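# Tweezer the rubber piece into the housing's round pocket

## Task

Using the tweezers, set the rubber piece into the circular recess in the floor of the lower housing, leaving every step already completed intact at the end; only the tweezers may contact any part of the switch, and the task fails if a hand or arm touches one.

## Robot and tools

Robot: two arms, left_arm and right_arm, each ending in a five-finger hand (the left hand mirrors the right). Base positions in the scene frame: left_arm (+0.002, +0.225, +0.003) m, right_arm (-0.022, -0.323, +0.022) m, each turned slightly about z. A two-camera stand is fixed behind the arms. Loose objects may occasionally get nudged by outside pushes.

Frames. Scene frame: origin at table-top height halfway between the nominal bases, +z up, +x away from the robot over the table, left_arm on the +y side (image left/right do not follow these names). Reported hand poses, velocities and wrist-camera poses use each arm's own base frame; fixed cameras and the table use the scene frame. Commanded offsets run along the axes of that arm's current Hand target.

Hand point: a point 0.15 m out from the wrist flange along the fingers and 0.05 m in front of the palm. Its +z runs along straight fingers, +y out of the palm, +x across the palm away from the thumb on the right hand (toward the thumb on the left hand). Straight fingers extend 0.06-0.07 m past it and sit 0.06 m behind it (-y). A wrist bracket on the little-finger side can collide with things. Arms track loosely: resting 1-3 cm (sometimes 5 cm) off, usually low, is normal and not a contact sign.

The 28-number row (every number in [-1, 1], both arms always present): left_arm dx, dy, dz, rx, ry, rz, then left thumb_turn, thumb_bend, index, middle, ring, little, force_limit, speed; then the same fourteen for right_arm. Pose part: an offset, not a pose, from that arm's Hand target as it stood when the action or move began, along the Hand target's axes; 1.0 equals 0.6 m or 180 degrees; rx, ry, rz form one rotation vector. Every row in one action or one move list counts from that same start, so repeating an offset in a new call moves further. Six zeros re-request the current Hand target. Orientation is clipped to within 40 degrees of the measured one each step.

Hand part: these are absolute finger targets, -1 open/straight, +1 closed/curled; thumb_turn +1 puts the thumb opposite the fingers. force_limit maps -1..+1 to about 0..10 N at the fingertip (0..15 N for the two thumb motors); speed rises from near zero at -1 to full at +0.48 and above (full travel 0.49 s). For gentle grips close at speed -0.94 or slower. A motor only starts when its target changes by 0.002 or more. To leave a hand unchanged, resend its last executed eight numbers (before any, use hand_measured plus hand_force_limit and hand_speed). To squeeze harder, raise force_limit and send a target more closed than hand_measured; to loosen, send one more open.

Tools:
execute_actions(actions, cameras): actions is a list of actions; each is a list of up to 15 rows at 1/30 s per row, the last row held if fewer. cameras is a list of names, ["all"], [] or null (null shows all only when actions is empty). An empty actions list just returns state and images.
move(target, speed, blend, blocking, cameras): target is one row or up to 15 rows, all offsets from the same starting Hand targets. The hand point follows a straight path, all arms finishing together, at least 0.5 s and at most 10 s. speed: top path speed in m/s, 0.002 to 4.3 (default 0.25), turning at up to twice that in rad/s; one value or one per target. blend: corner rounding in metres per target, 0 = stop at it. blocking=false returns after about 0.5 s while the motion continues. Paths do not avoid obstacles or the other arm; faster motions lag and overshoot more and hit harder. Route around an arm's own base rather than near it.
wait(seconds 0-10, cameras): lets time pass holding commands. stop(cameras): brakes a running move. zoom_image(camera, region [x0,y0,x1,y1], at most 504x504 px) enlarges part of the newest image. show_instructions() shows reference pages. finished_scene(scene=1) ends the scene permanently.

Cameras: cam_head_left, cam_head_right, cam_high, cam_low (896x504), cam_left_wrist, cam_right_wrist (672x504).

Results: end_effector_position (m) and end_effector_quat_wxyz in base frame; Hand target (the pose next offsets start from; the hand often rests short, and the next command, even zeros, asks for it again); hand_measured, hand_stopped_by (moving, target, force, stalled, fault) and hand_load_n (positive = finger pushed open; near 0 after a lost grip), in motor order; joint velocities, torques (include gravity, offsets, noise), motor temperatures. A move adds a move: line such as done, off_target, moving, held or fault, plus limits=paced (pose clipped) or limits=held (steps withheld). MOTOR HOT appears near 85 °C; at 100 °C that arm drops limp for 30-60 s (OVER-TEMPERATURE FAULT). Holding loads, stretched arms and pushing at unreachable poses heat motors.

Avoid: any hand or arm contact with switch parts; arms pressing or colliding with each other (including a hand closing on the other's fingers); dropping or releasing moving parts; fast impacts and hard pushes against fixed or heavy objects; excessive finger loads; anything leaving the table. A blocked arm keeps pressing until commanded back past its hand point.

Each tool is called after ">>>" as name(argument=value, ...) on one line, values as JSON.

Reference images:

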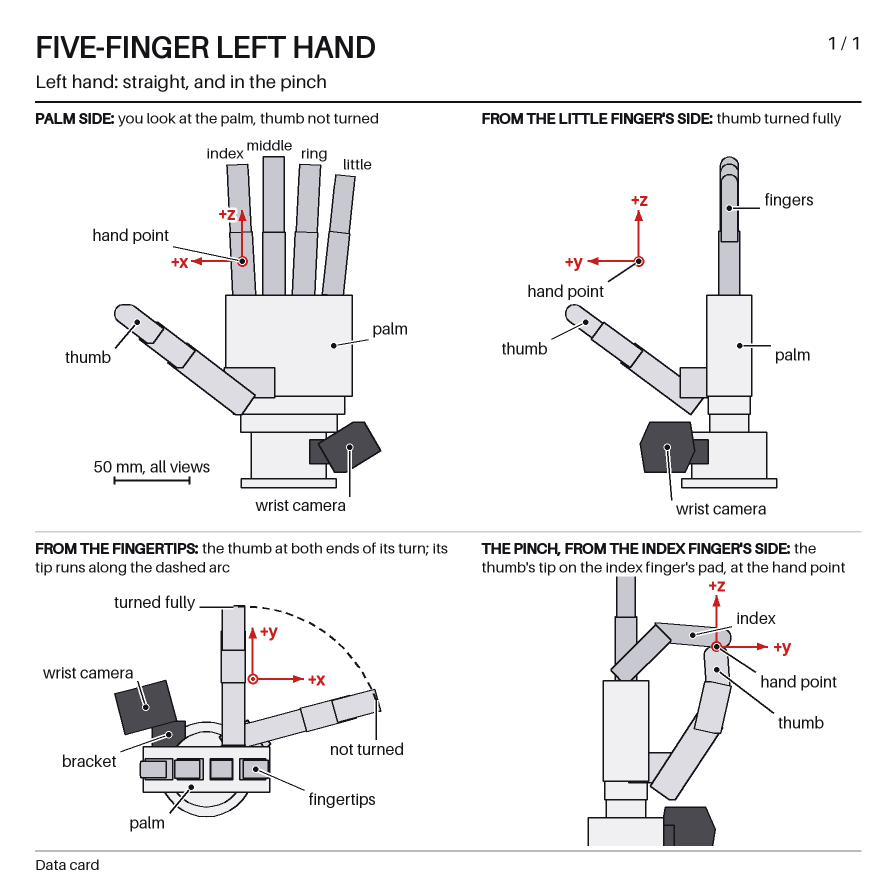

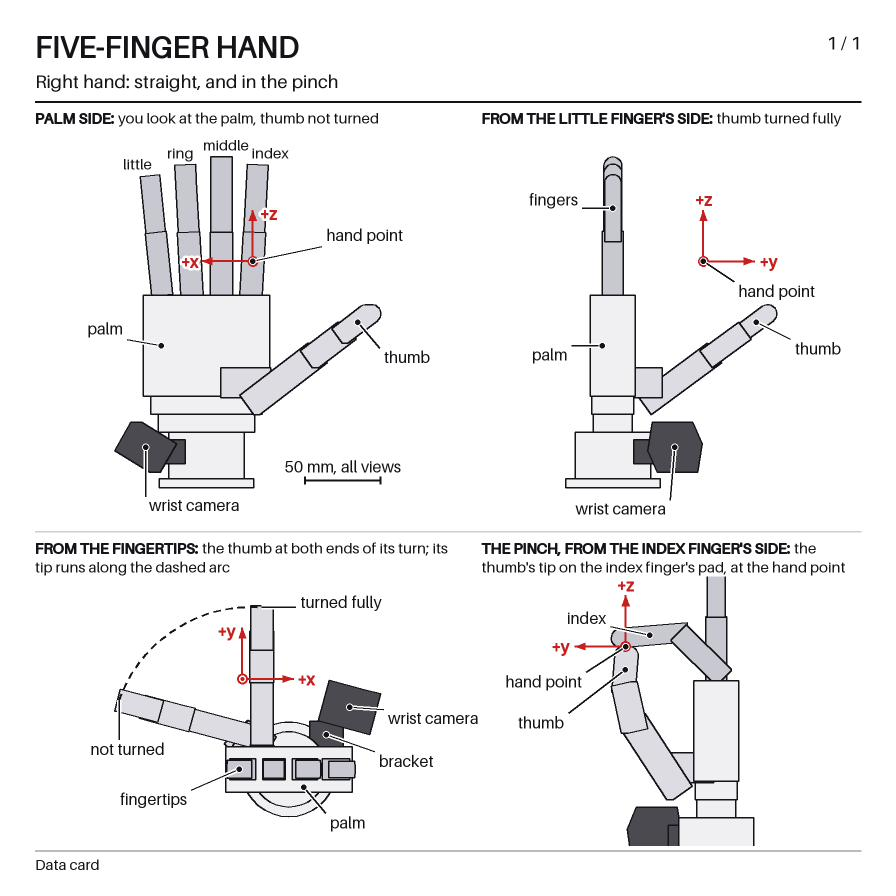

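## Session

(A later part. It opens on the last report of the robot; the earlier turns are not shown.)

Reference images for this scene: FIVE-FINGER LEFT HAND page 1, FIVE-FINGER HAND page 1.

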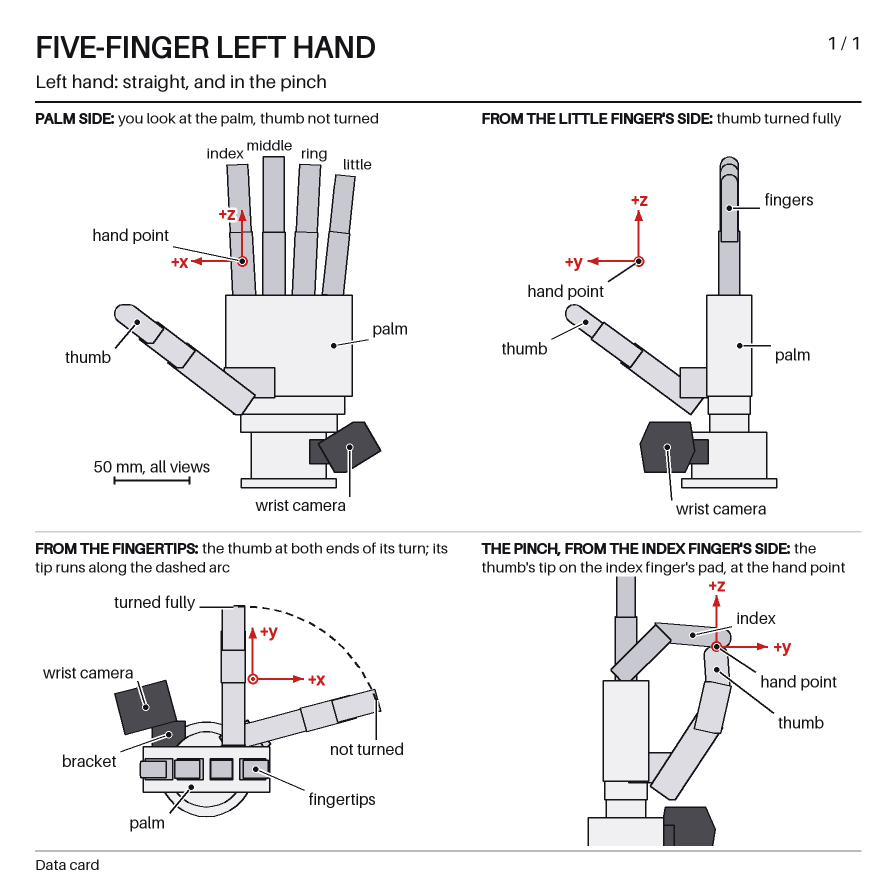

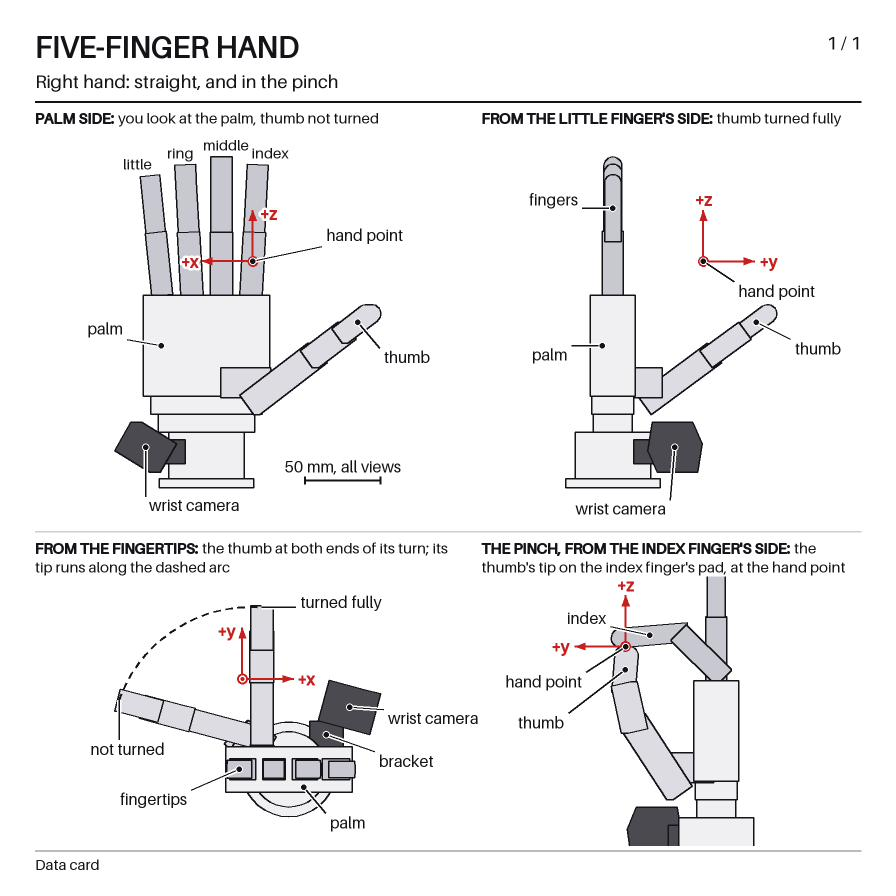

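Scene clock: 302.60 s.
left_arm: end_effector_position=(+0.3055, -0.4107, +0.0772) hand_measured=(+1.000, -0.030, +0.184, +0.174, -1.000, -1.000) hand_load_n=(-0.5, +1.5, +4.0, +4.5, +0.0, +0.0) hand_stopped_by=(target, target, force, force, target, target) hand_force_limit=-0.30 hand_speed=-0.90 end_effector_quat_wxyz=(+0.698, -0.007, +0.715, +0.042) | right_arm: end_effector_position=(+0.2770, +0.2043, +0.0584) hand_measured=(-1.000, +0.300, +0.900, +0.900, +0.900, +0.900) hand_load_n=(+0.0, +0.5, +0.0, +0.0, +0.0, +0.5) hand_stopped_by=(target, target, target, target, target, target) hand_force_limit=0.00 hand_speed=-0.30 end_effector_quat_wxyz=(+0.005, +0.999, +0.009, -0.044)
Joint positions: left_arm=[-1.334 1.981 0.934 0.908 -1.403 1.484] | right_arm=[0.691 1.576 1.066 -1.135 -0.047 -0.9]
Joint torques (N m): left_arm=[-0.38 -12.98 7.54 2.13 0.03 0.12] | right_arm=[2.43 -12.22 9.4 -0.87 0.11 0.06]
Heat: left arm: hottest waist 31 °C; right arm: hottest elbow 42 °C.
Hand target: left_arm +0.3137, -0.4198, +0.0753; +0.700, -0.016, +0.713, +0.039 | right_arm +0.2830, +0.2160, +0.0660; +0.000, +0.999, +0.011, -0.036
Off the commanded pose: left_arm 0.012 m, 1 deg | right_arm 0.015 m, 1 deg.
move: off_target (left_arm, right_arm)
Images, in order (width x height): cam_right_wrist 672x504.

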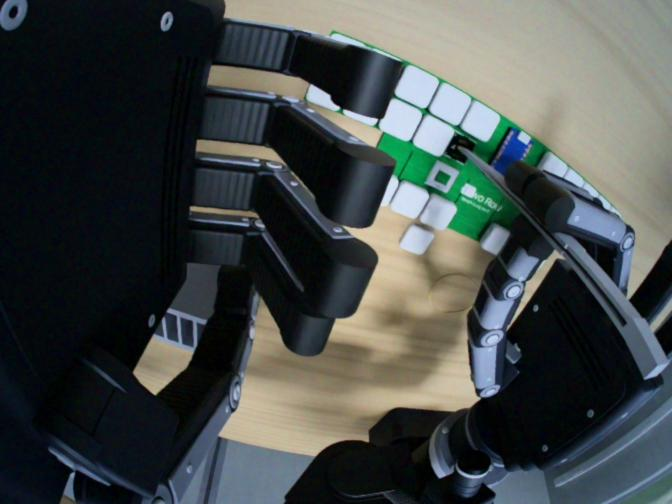

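>>> move(target=[0.0125, -0.0004, 0.0002, 0, 0, 0, 1, -0.03, 0.19, 0.18, -1, -1, -0.3, -0.9, 0, 0, 0, 0, 0, 0, -1, 0.3, 0.9, 0.9, 0.9, 0.9, 0, -0.3], speed=0.02, cameras=["cam_right_wrist"])

>>> zoom_image(camera="cam_right_wrist", region=[446, 134, 482, 164])

Scene clock: 303.90 s.
left_arm: end_effector_position=(+0.3061, -0.4119, +0.0756) hand_measured=(+1.000, -0.030, +0.184, +0.174, -1.000, -1.000) hand_load_n=(-0.5, +1.5, +3.0, +5.0, +0.0, +0.0) hand_stopped_by=(target, target, force, force, target, target) hand_force_limit=-0.30 hand_speed=-0.90 end_effector_quat_wxyz=(+0.698, -0.006, +0.714, +0.043) | right_arm: end_effector_position=(+0.2770, +0.2043, +0.0584) hand_measured=(-1.000, +0.300, +0.900, +0.900, +0.900, +0.900) hand_load_n=(+0.0, +0.0, +0.0, +0.0, +0.0, +0.0) hand_stopped_by=(target, target, target, target, target, target) hand_force_limit=0.00 hand_speed=-0.30 end_effector_quat_wxyz=(+0.005, +0.999, +0.009, -0.044)
Joint positions: left_arm=[-1.334 1.991 0.938 0.928 -1.403 1.5] | right_arm=[0.691 1.576 1.066 -1.135 -0.047 -0.9]
Joint torques (N m): left_arm=[-0.56 -13.22 7.19 2.19 0.02 -0.02] | right_arm=[2.43 -12.22 9.4 -0.87 0.11 0.06]
Heat: left arm: hottest waist 31 °C; right arm: hottest elbow 42 °C.
Hand target: left_arm +0.3136, -0.4199, +0.0679; +0.700, -0.016, +0.713, +0.039 | right_arm +0.2830, +0.2160, +0.0660; +0.000, +0.999, +0.011, -0.036
Off the commanded pose: left_arm 0.013 m, 1 deg | right_arm 0.015 m, 1 deg.
move: off_target (left_arm, right_arm)
Images, in order (width x height): cam_right_wrist 672x504.

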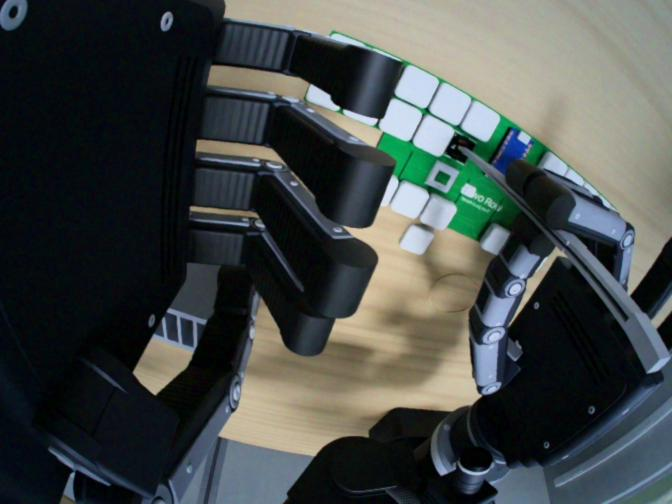

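Scaled by 14.000 from the camera's 672x504 image, which has a finer 960x720 frame.

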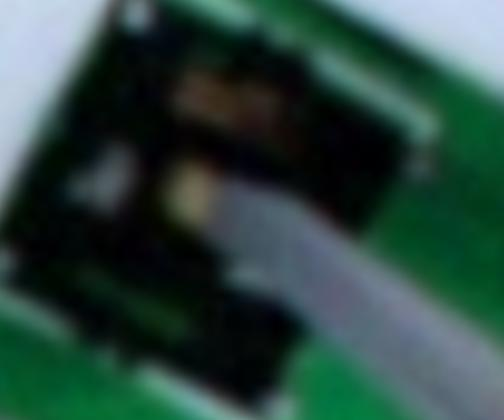

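>>> move(target=[0.0055, -0.0002, 0.0001, 0, 0, 0, 1, -0.03, 0.19, 0.18, -1, -1, -0.3, -0.9, 0, 0, 0, 0, 0, 0, -1, 0.3, 0.9, 0.9, 0.9, 0.9, 0, -0.3], speed=0.02, cameras=["cam_right_wrist"])

>>> zoom_image(camera="cam_right_wrist", region=[446, 134, 482, 164])

Scene clock: 305.10 s.
left_arm: end_effector_position=(+0.3061, -0.4119, +0.0748) hand_measured=(+1.000, -0.030, +0.184, +0.174, -1.000, -1.000) hand_load_n=(-1.0, +1.5, +3.0, +5.0, +0.0, +0.0) hand_stopped_by=(target, target, force, force, target, target) hand_force_limit=-0.30 hand_speed=-0.90 end_effector_quat_wxyz=(+0.699, -0.006, +0.714, +0.043) | right_arm: end_effector_position=(+0.2770, +0.2043, +0.0584) hand_measured=(-1.000, +0.300, +0.900, +0.900, +0.900, +0.900) hand_load_n=(+0.0, +0.0, +0.0, +0.0, +0.0, +0.0) hand_stopped_by=(target, target, target, target, target, target) hand_force_limit=0.00 hand_speed=-0.30 end_effector_quat_wxyz=(+0.005, +0.999, +0.009, -0.044)
Joint positions: left_arm=[-1.334 1.995 0.938 0.94 -1.403 1.508] | right_arm=[0.691 1.576 1.066 -1.135 -0.047 -0.9]
Joint torques (N m): left_arm=[-0.26 -12.16 7.19 2.04 0.04 -0.11] | right_arm=[2.43 -12.16 9.42 -0.87 0.11 0.06]
Heat: left arm: hottest waist 31 °C; right arm: hottest elbow 42 °C.
Hand target: left_arm +0.3136, -0.4199, +0.0645; +0.700, -0.016, +0.713, +0.039 | right_arm +0.2830, +0.2160, +0.0660; +0.000, +0.999, +0.011, -0.036
Off the commanded pose: left_arm 0.015 m, 1 deg | right_arm 0.015 m, 1 deg.
move: off_target (left_arm, right_arm)
Images, in order (width x height): cam_right_wrist 672x504.

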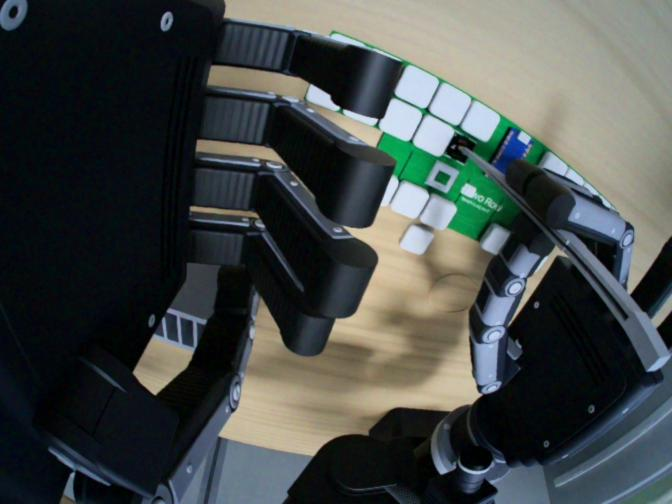

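Scaled by 14.000 from the camera's 672x504 image, which has a finer 960x720 frame.

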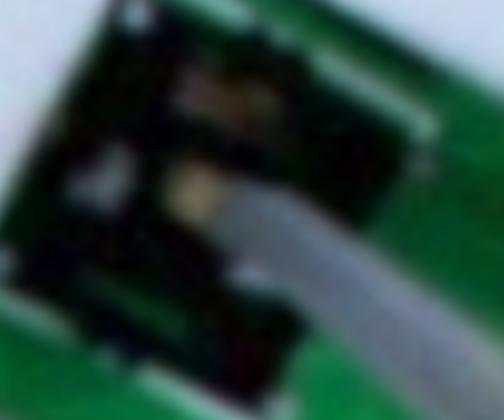

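>>> move(target=[0, 0, 0, 0, 0, 0.014, 1, -0.03, 0.19, 0.18, -1, -1, -0.3, -0.9, 0, 0, 0, 0, 0, 0, -1, 0.3, 0.9, 0.9, 0.9, 0.9, 0, -0.3], speed=0.02, cameras=["cam_right_wrist"])

>>> zoom_image(camera="cam_right_wrist", region=[446, 134, 482, 164])

Scene clock: 306.97 s.
left_arm: end_effector_position=(+0.3068, -0.4138, +0.0750) hand_measured=(+1.000, -0.030, +0.184, +0.174, -1.000, -1.000) hand_load_n=(-1.0, +1.5, +2.5, +5.5, +0.0, +0.0) hand_stopped_by=(target, target, force, force, target, target) hand_force_limit=-0.30 hand_speed=-0.90 end_effector_quat_wxyz=(+0.698, +0.006, +0.714, +0.055) | right_arm: end_effector_position=(+0.2770, +0.2043, +0.0584) hand_measured=(-1.000, +0.300, +0.900, +0.900, +0.900, +0.900) hand_load_n=(+0.0, +0.0, +0.5, +0.0, +0.5, +0.0) hand_stopped_by=(target, target, target, target, target, target) hand_force_limit=0.00 hand_speed=-0.30 end_effector_quat_wxyz=(+0.005, +0.999, +0.009, -0.044)
Joint positions: left_arm=[-1.334 2.005 0.947 0.945 -1.403 1.546] | right_arm=[0.691 1.576 1.066 -1.135 -0.047 -0.9]
Joint torques (N m): left_arm=[-0.5 -12.28 6.82 2.39 0.01 0] | right_arm=[2.43 -12.16 9.42 -0.87 0.11 0.06]
Heat: left arm: hottest waist 31 °C; right arm: hottest elbow 42 °C.
Hand target: left_arm +0.3136, -0.4199, +0.0646; +0.699, +0.000, +0.713, +0.054 | right_arm +0.2830, +0.2160, +0.0660; +0.000, +0.999, +0.011, -0.036
Off the commanded pose: left_arm 0.014 m, 1 deg | right_arm 0.015 m, 1 deg.
move: off_target (left_arm, right_arm)
Images, in order (width x height): cam_right_wrist 672x504.

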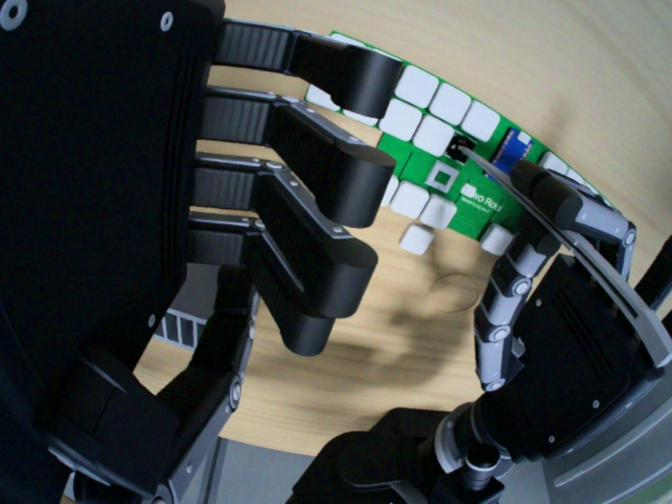

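Scaled by 14.000 from the camera's 672x504 image, which has a finer 960x720 frame.

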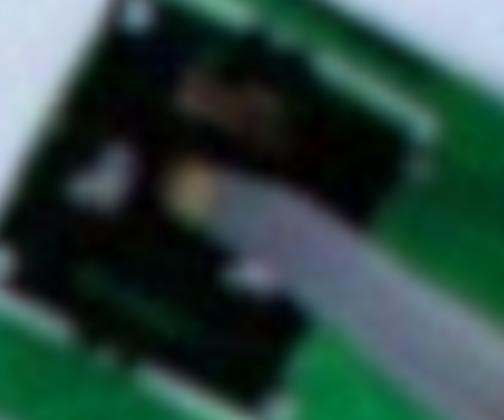

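>>> wait(seconds=0, cameras=["cam_left_wrist"])

Scene clock: 307.40 s.
left_arm: end_effector_position=(+0.3068, -0.4138, +0.0749) hand_measured=(+1.000, -0.030, +0.184, +0.174, -1.000, -1.000) hand_load_n=(-0.5, +1.5, +2.0, +6.0, +0.0, +0.0) hand_stopped_by=(target, target, force, force, target, target) hand_force_limit=-0.30 hand_speed=-0.90 end_effector_quat_wxyz=(+0.698, +0.006, +0.714, +0.055) | right_arm: end_effector_position=(+0.2770, +0.2043, +0.0584) hand_measured=(-1.000, +0.300, +0.900, +0.900, +0.900, +0.900) hand_load_n=(+0.0, +0.0, +0.0, +0.0, +0.0, +0.0) hand_stopped_by=(target, target, target, target, target, target) hand_force_limit=0.00 hand_speed=-0.30 end_effector_quat_wxyz=(+0.005, +0.999, +0.009, -0.044)
Joint positions: left_arm=[-1.334 2.005 0.947 0.945 -1.403 1.547] | right_arm=[0.691 1.576 1.066 -1.135 -0.047 -0.9]
Joint torques (N m): left_arm=[-0.38 -12.22 6.93 2.03 0.03 0.02] | right_arm=[2.49 -12.16 9.4 -0.87 0.11 0.06]
Heat: left arm: hottest waist 31 °C; right arm: hottest elbow 42 °C.
Hand target: left_arm +0.3136, -0.4199, +0.0645; +0.699, +0.000, +0.713, +0.054 | right_arm +0.2830, +0.2160, +0.0660; +0.000, +0.999, +0.011, -0.036
Off the commanded pose: left_arm 0.014 m, 1 deg | right_arm 0.015 m, 1 deg.
Images, in order (width x height): cam_left_wrist 672x504.

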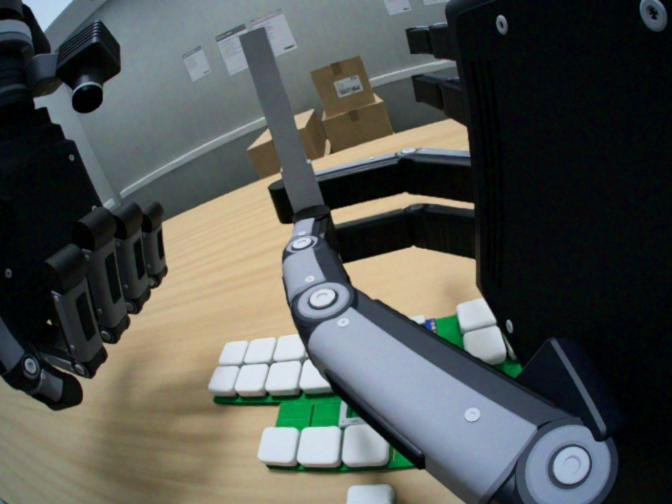

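>>> move(target=[0.002, 0, 0, 0, 0, 0.014, 1, -0.03, 0.19, 0.18, -1, -1, -0.3, -0.9, 0, 0, 0, 0, 0, 0, -1, 0.3, 0.9, 0.9, 0.9, 0.9, 0, -0.3], speed=0.02, cameras=["cam_right_wrist"])

>>> zoom_image(camera="cam_right_wrist", region=[446, 134, 482, 164])

Scene clock: 309.20 s.
left_arm: end_effector_position=(+0.3074, -0.4152, +0.0748) hand_measured=(+1.000, -0.030, +0.184, +0.174, -1.000, -1.000) hand_load_n=(-1.0, +1.5, +1.5, +6.0, +0.0, +0.0) hand_stopped_by=(target, target, force, force, target, target) hand_force_limit=-0.30 hand_speed=-0.90 end_effector_quat_wxyz=(+0.697, +0.019, +0.713, +0.067) | right_arm: end_effector_position=(+0.2770, +0.2043, +0.0584) hand_measured=(-1.000, +0.300, +0.900, +0.900, +0.900, +0.900) hand_load_n=(+0.0, +0.0, +0.0, +0.5, +0.0, +0.0) hand_stopped_by=(target, target, target, target, target, target) hand_force_limit=0.00 hand_speed=-0.30 end_effector_quat_wxyz=(+0.005, +0.999, +0.009, -0.044)
Joint positions: left_arm=[-1.334 2.016 0.954 0.953 -1.403 1.587] | right_arm=[0.691 1.576 1.066 -1.135 -0.047 -0.9]
Joint torques (N m): left_arm=[-0.62 -12.22 6.6 1.81 0 -0.03] | right_arm=[2.49 -12.16 9.4 -0.85 0.11 0.06]
Heat: left arm: hottest waist 31 °C; right arm: hottest elbow 42 °C.
Hand target: left_arm +0.3136, -0.4198, +0.0634; +0.698, +0.016, +0.713, +0.069 | right_arm +0.2830, +0.2160, +0.0660; +0.000, +0.999, +0.011, -0.036
Off the commanded pose: left_arm 0.014 m, 0 deg | right_arm 0.015 m, 1 deg.
move: off_target (left_arm, right_arm)
Images, in order (width x height): cam_right_wrist 672x504.

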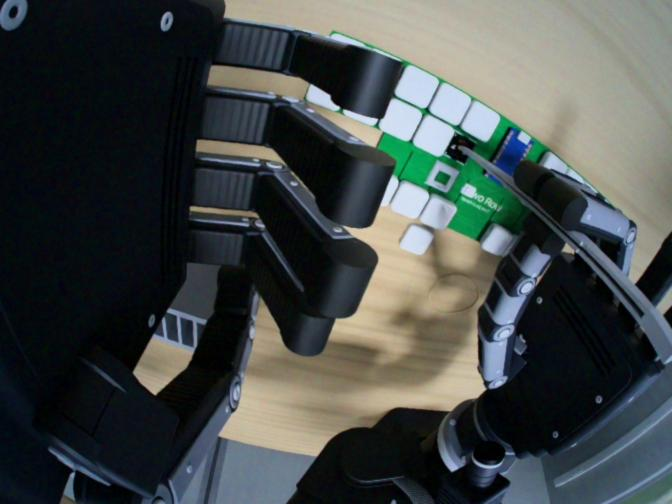

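Scaled by 14.000 from the camera's 672x504 image, which has a finer 960x720 frame.

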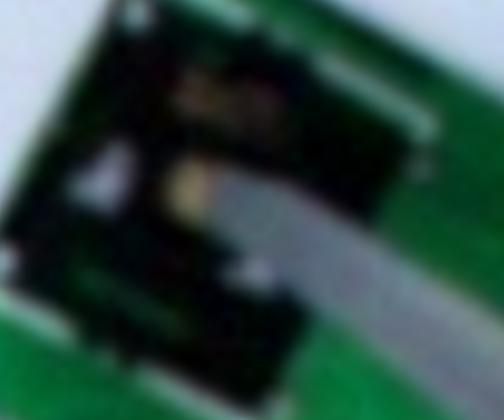

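>>> move(target=[-0.0430, 0.0052, -0.0007, 0, 0, 0, 1, -0.03, 0.19, 0.18, -1, -1, -0.3, -0.9, 0, 0, 0, 0, 0, 0, -1, 0.3, 0.9, 0.9, 0.9, 0.9, 0, -0.3], speed=0.04, cameras=["cam_right_wrist"])

>>> zoom_image(camera="cam_right_wrist", region=[446, 134, 482, 164])

Scene clock: 310.87 s.
left_arm: end_effector_position=(+0.3075, -0.4156, +0.0825) hand_measured=(+1.000, -0.030, +0.184, +0.174, -1.000, -1.000) hand_load_n=(+0.0, +1.5, +4.0, +4.5, +0.0, +0.0) hand_stopped_by=(target, target, force, force, target, target) hand_force_limit=-0.30 hand_speed=-0.90 end_effector_quat_wxyz=(+0.698, +0.018, +0.713, +0.067) | right_arm: end_effector_position=(+0.2770, +0.2043, +0.0584) hand_measured=(-1.000, +0.300, +0.900, +0.900, +0.900, +0.900) hand_load_n=(+0.0, +0.0, +0.0, +0.5, +0.0, +0.0) hand_stopped_by=(target, target, target, target, target, target) hand_force_limit=0.00 hand_speed=-0.30 end_effector_quat_wxyz=(+0.005, +0.999, +0.009, -0.044)
Joint positions: left_arm=[-1.334 1.999 0.954 0.945 -1.403 1.594] | right_arm=[0.691 1.576 1.066 -1.135 -0.047 -0.9]
Joint torques (N m): left_arm=[-0.67 -15.68 6.39 1.17 0.03 0.16] | right_arm=[2.43 -12.22 9.4 -0.87 0.11 0.06]
Heat: left arm: hottest waist 31 °C; right arm: hottest elbow 42 °C.
Hand target: left_arm +0.3136, -0.4198, +0.0894; +0.698, +0.016, +0.713, +0.070 | right_arm +0.2830, +0.2160, +0.0660; +0.000, +0.999, +0.011, -0.036
Off the commanded pose: left_arm 0.010 m, 0 deg | right_arm 0.015 m, 1 deg.
move: off_target (right_arm)
Images, in order (width x height): cam_right_wrist 672x504.

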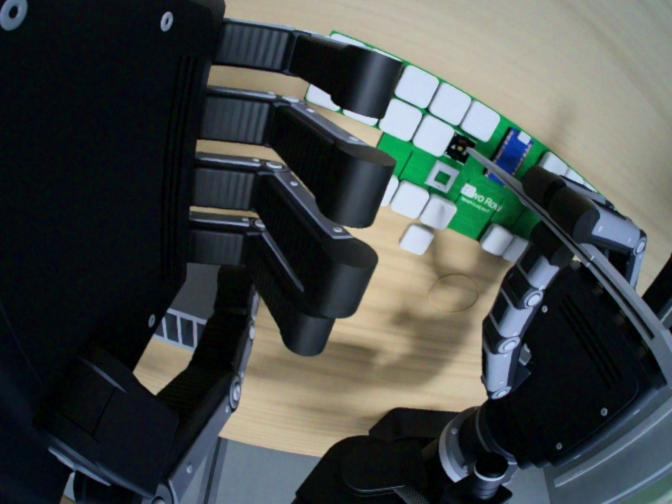

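Scaled by 14.000 from the camera's 672x504 image, which has a finer 960x720 frame.

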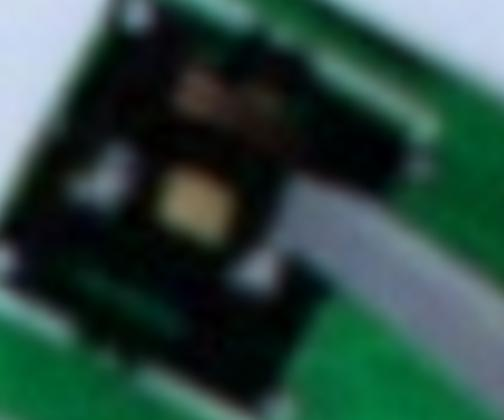

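>>> move(target=[-0.0500, 0.0061, -0.0009, 0, 0, -0.014, 1, -0.03, 0.19, 0.18, -1, -1, -0.3, -0.9, 0, 0, 0, 0, 0, 0, -1, 0.3, 0.9, 0.9, 0.9, 0.9, 0, -0.3], speed=0.08, cameras=["all"])

>>> zoom_image(camera="cam_right_wrist", region=[446, 134, 482, 164])

>>> zoom_image(camera="cam_head_left", region=[320, 230, 520, 350])

>>> zoom_image(camera="cam_high", region=[390, 150, 570, 260])

Scene clock: 313.47 s.
left_arm: end_effector_position=(+0.3075, -0.4161, +0.1147) hand_measured=(+1.000, -0.030, +0.184, +0.174, -1.000, -1.000) hand_load_n=(-0.5, +1.5, +4.0, +4.5, +0.0, +0.0) hand_stopped_by=(target, target, force, force, target, target) hand_force_limit=-0.30 hand_speed=-0.90 end_effector_quat_wxyz=(+0.699, +0.008, +0.712, +0.057) | right_arm: end_effector_position=(+0.2770, +0.2043, +0.0584) hand_measured=(-1.000, +0.300, +0.900, +0.900, +0.900, +0.900) hand_load_n=(+0.0, +0.0, +0.0, +0.0, +0.0, +0.0) hand_stopped_by=(target, target, target, target, target, target) hand_force_limit=0.00 hand_speed=-0.30 end_effector_quat_wxyz=(+0.005, +0.999, +0.009, -0.044)
Joint positions: left_arm=[-1.334 1.918 0.954 0.872 -1.403 1.573] | right_arm=[0.691 1.576 1.066 -1.135 -0.047 -0.9]
Joint torques (N m): left_arm=[-0.67 -15.09 6.95 0.9 0.02 -0.05] | right_arm=[2.49 -12.16 9.4 -0.87 0.11 0.06]
Heat: left arm: hottest elbow 32 °C; right arm: hottest elbow 42 °C.
Hand target: left_arm +0.3135, -0.4198, +0.1196; +0.699, +0.000, +0.713, +0.054 | right_arm +0.2830, +0.2160, +0.0660; +0.000, +0.999, +0.011, -0.036
Off the commanded pose: left_arm 0.009 m, 1 deg | right_arm 0.015 m, 1 deg.
move: off_target (right_arm)

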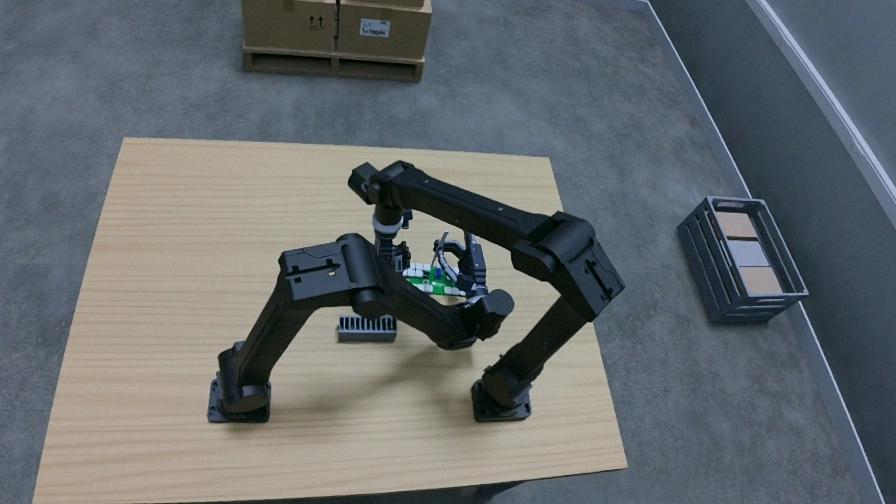

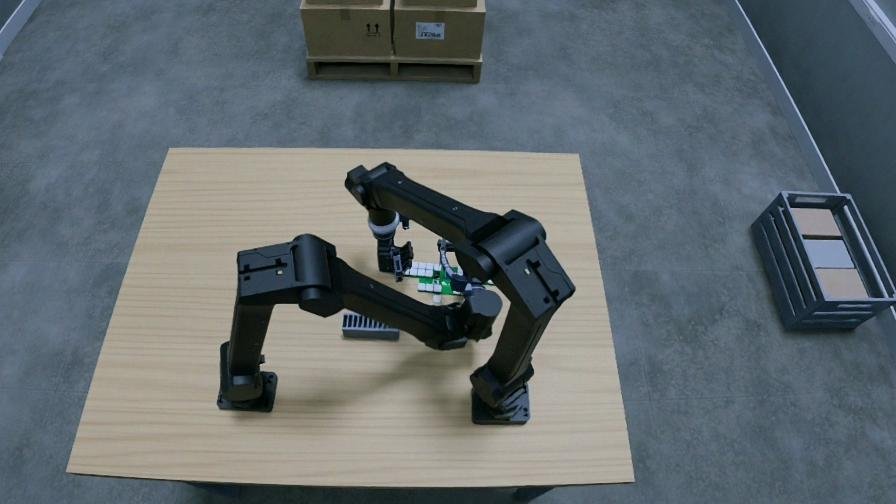

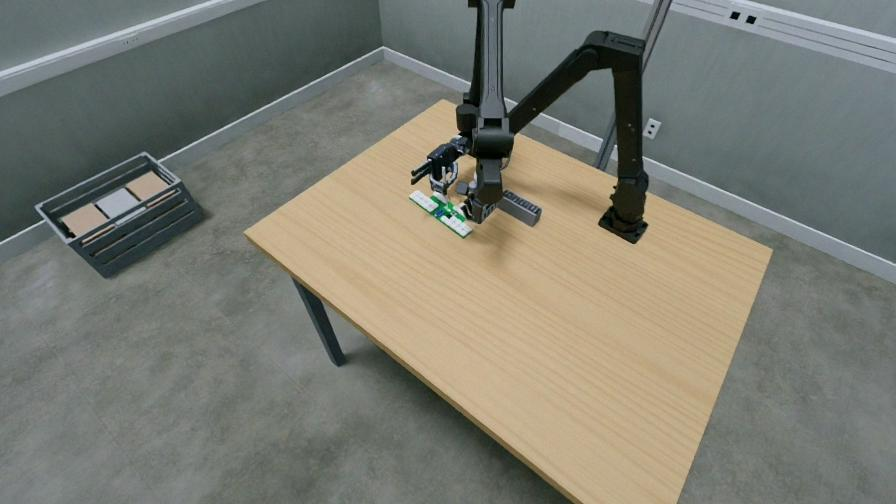

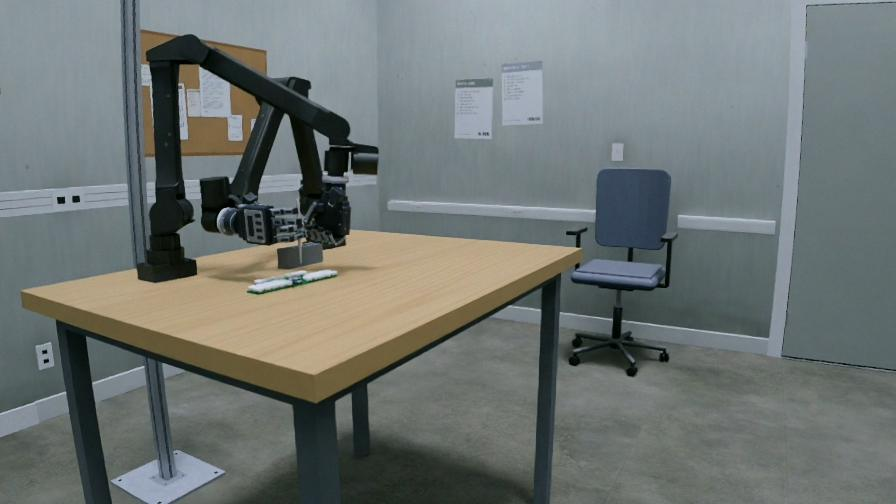

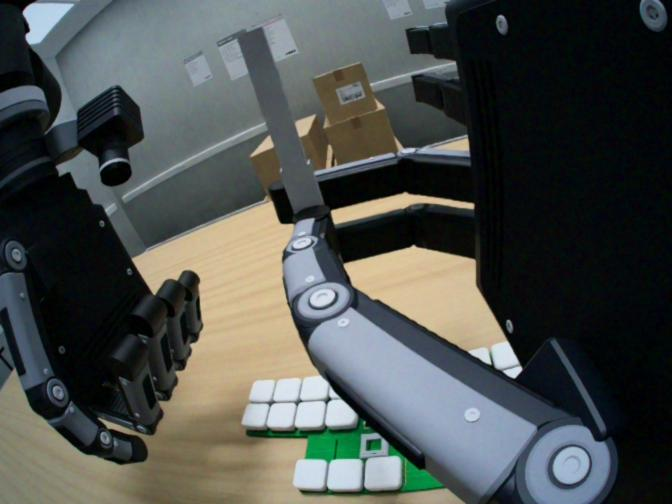

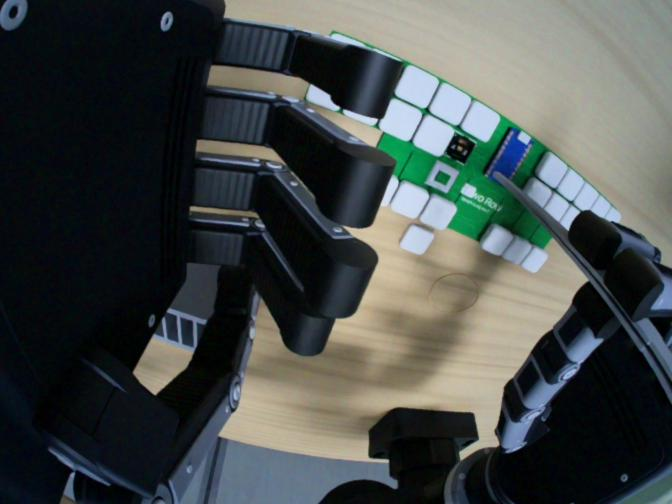

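Scaled by 14.000 from the camera's 672x504 image, which has a finer 960x720 frame.

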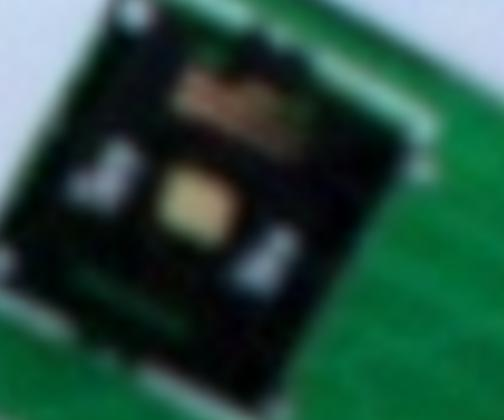

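Scaled by 2.520 from the camera's 896x504 image, which has a finer 1280x720 frame.

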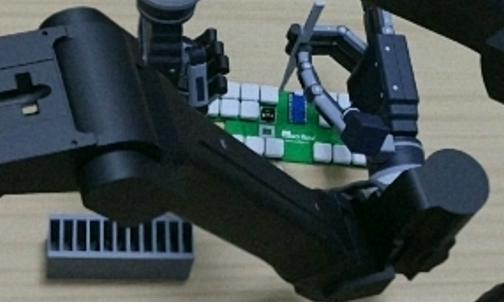

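Scaled by 2.800 from the camera's 896x504 image, which has a finer 1280x720 frame.

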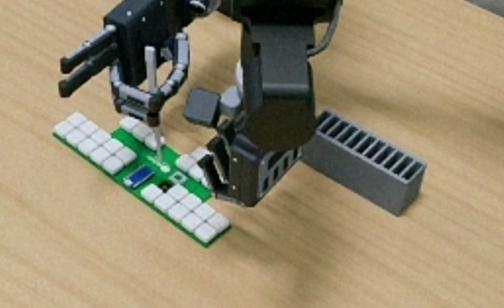

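>>> move(target=[0, 0, 0, 0, 0, 0, 1, -0.03, 0.19, 0.18, -1, -1, -0.3, -0.9, -0.0264, -0.0003, -0.3653, 0, 0, 0, -1, 0.3, 0.9, 0.9, 0.9, 0.9, 0, -0.3], speed=0.18, cameras=["cam_head_left", "cam_high", "cam_low", "cam_right_wrist"])

Scene clock: 316.47 s.
left_arm: end_effector_position=(+0.3075, -0.4161, +0.1143) hand_measured=(+1.000, -0.030, +0.184, +0.174, -1.000, -1.000) hand_load_n=(+0.0, +1.5, +4.0, +4.5, +0.0, +0.0) hand_stopped_by=(target, target, force, force, target, target) hand_force_limit=-0.30 hand_speed=-0.90 end_effector_quat_wxyz=(+0.699, +0.008, +0.713, +0.057) | right_arm: end_effector_position=(+0.2811, +0.2080, +0.2736) hand_measured=(-1.000, +0.300, +0.900, +0.900, +0.900, +0.900) hand_load_n=(+0.0, +0.0, +0.0, +0.0, +0.0, +0.5) hand_stopped_by=(target, target, target, target, target, target) hand_force_limit=0.00 hand_speed=-0.30 end_effector_quat_wxyz=(+0.002, +0.999, +0.009, -0.040)
Joint positions: left_arm=[-1.334 1.918 0.954 0.867 -1.403 1.569] | right_arm=[0.692 1.458 1.521 -1.698 -0.047 -0.899]
Joint torques (N m): left_arm=[-0.62 -15.09 6.87 0.98 0.04 -0.07] | right_arm=[2.49 -11.99 10.65 -0.83 0.17 0.07]
Heat: left arm: hottest elbow 32 °C; right arm: hottest elbow 42 °C.
Hand target: left_arm +0.3135, -0.4198, +0.1196; +0.699, +0.000, +0.713, +0.054 | right_arm +0.2829, +0.2161, +0.2858; +0.000, +0.999, +0.011, -0.036
Off the commanded pose: left_arm 0.009 m, 1 deg | right_arm 0.015 m, 1 deg.
joint sent to its limit (right arm) — joint 4 (wrist pitch), lower limit. The joint targets still meet the commanded pose.
move: off_target (right_arm)
Images, in order (width x height): cam_head_left 896x504, cam_high 896x504, cam_low 896x504, cam_right_wrist 672x504.

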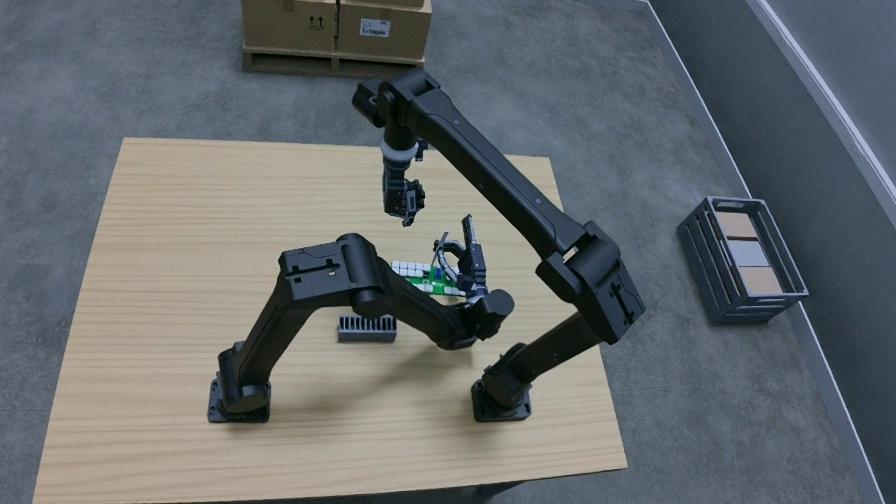

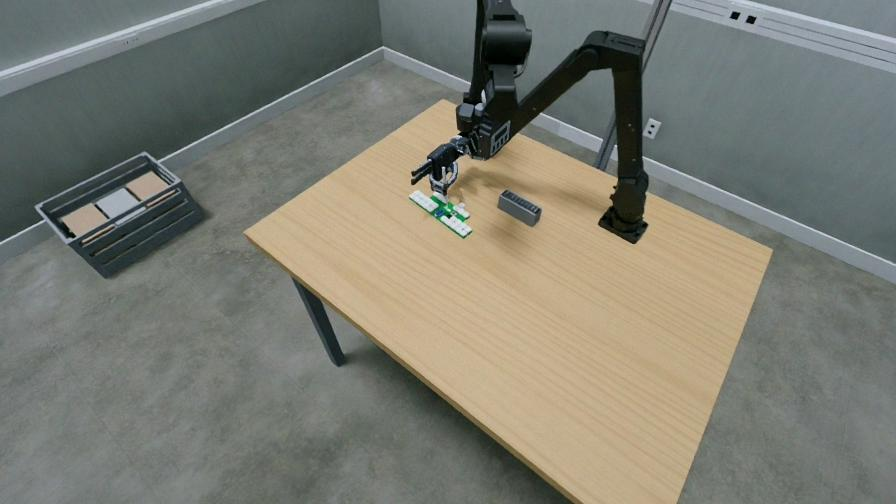

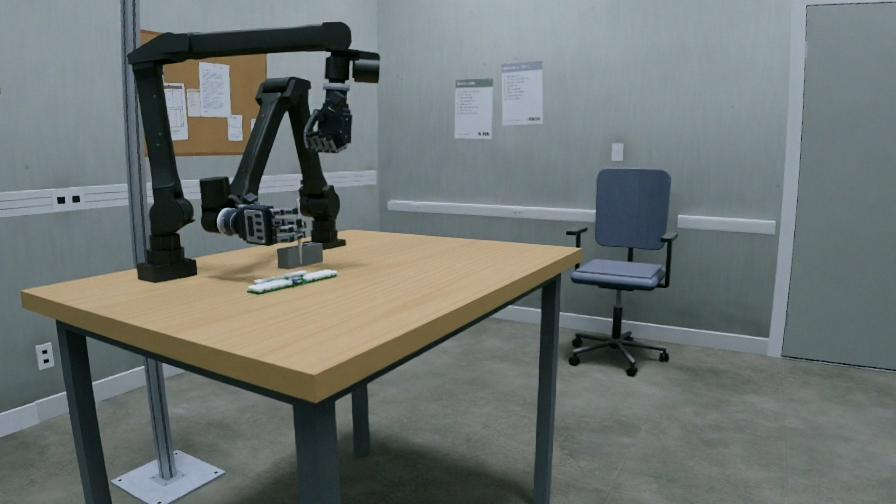

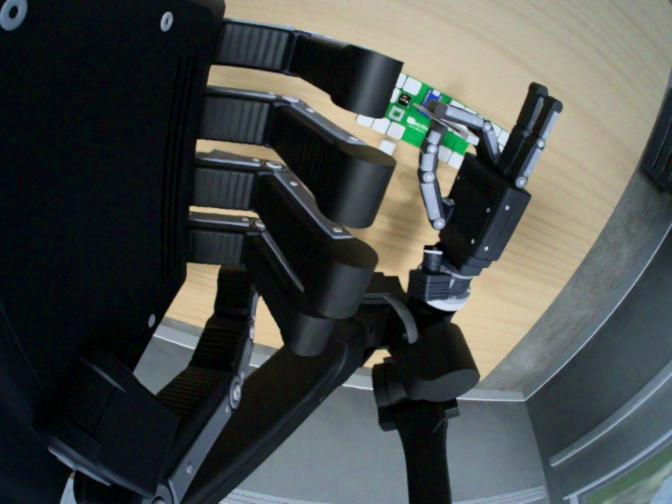

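>>> move(target=[[-0.000, -0.0129, 0.1661, 0, 0, 0.0, 1, -0.03, 0.19, 0.18, -1, -1, -0.3, -0.9, 0, 0, 0, 0, 0, 0, -1, 0.3, 0.9, 0.9, 0.9, 0.9, 0, -0.3], [0.0206, 0.3163, 0.2250, 0, 0, 0, 1, -0.03, 0.19, 0.18, -1, -1, -0.3, -0.9, 0, 0, 0, 0, 0, 0, -1, 0.3, 0.9, 0.9, 0.9, 0.9, 0, -0.3], [0.0404, 0.5430, 0.0922, 0, 0, 0, 1, -0.03, 0.19, 0.18, -1, -1, -0.3, -0.9, 0, 0, 0, 0, 0, 0, -1, 0.3, 0.9, 0.9, 0.9, 0.9, 0, -0.3]], speed=0.15, blend=[0.03, 0.03, 0], cameras=["cam_head_left", "cam_high", "cam_left_wrist", "cam_right_wrist"])

Scene clock: 321.70 s.
left_arm: end_effector_position=(+0.3448, -0.0959, +0.1173) hand_measured=(+1.000, -0.030, +0.184, +0.174, -1.000, -1.000) hand_load_n=(+0.0, +1.5, +4.0, +4.5, +0.0, +0.0) hand_stopped_by=(target, target, force, force, target, target) hand_force_limit=-0.30 hand_speed=-0.90 end_effector_quat_wxyz=(+0.696, +0.002, +0.716, +0.052) | right_arm: end_effector_position=(+0.2811, +0.2080, +0.2736) hand_measured=(-1.000, +0.300, +0.900, +0.900, +0.900, +0.900) hand_load_n=(+0.0, -0.5, +0.0, +0.5, +0.0, +0.0) hand_stopped_by=(target, target, target, target, target, target) hand_force_limit=0.00 hand_speed=-0.30 end_effector_quat_wxyz=(+0.002, +0.999, +0.009, -0.040)
Joint positions: left_arm=[-0.831 1.442 0.184 1.218 -0.902 1.617] | right_arm=[0.692 1.458 1.521 -1.698 -0.047 -0.899]
Joint torques (N m): left_arm=[-0.79 -6.53 2.73 2.41 0.16 0.16] | right_arm=[2.49 -11.99 10.65 -0.84 0.17 0.06]
Heat: left arm: hottest elbow 32 °C; right arm: hottest elbow 42 °C.
Hand target: left_arm +0.3434, -0.0897, +0.1196; +0.699, +0.000, +0.713, +0.054 | right_arm +0.2830, +0.2161, +0.2858; +0.000, +0.999, +0.012, -0.036
Off the commanded pose: left_arm 0.007 m, 1 deg | right_arm 0.015 m, 1 deg.
joint sent to its limit (right arm) — joint 4 (wrist pitch), lower limit. The joint targets still meet the commanded pose.
move: off_target (right_arm)
Images, in order (width x height): cam_head_left 896x504, cam_high 896x504, cam_left_wrist 672x504, cam_right_wrist 672x504.

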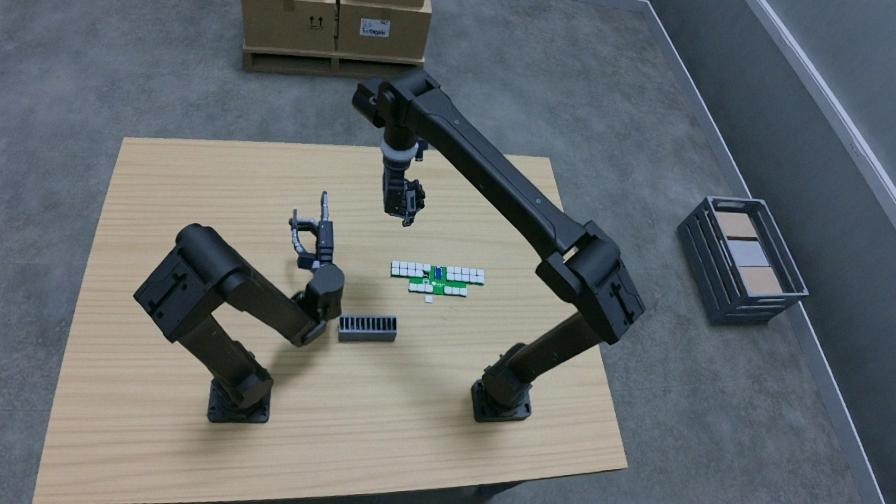

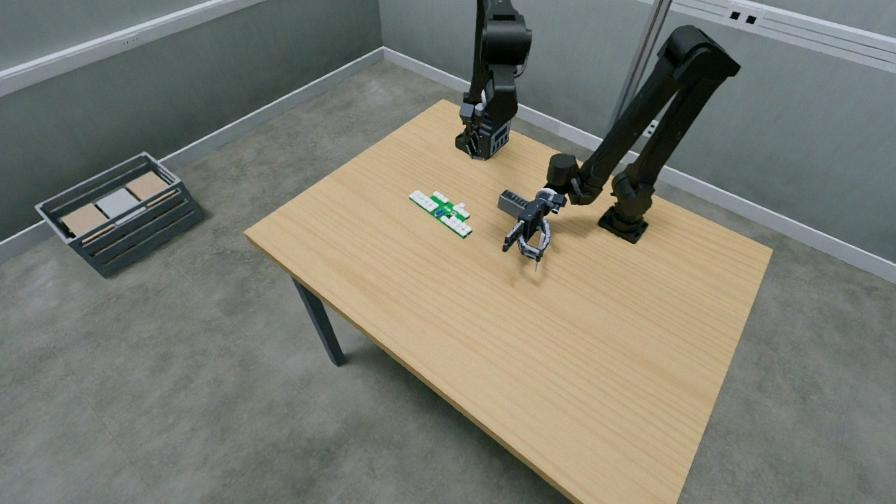

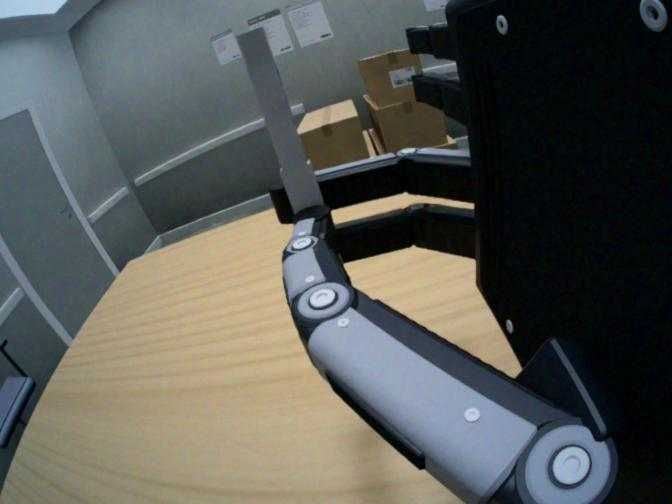

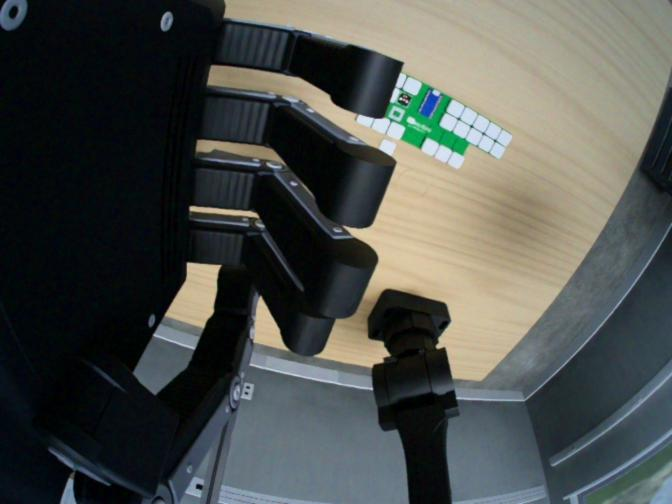

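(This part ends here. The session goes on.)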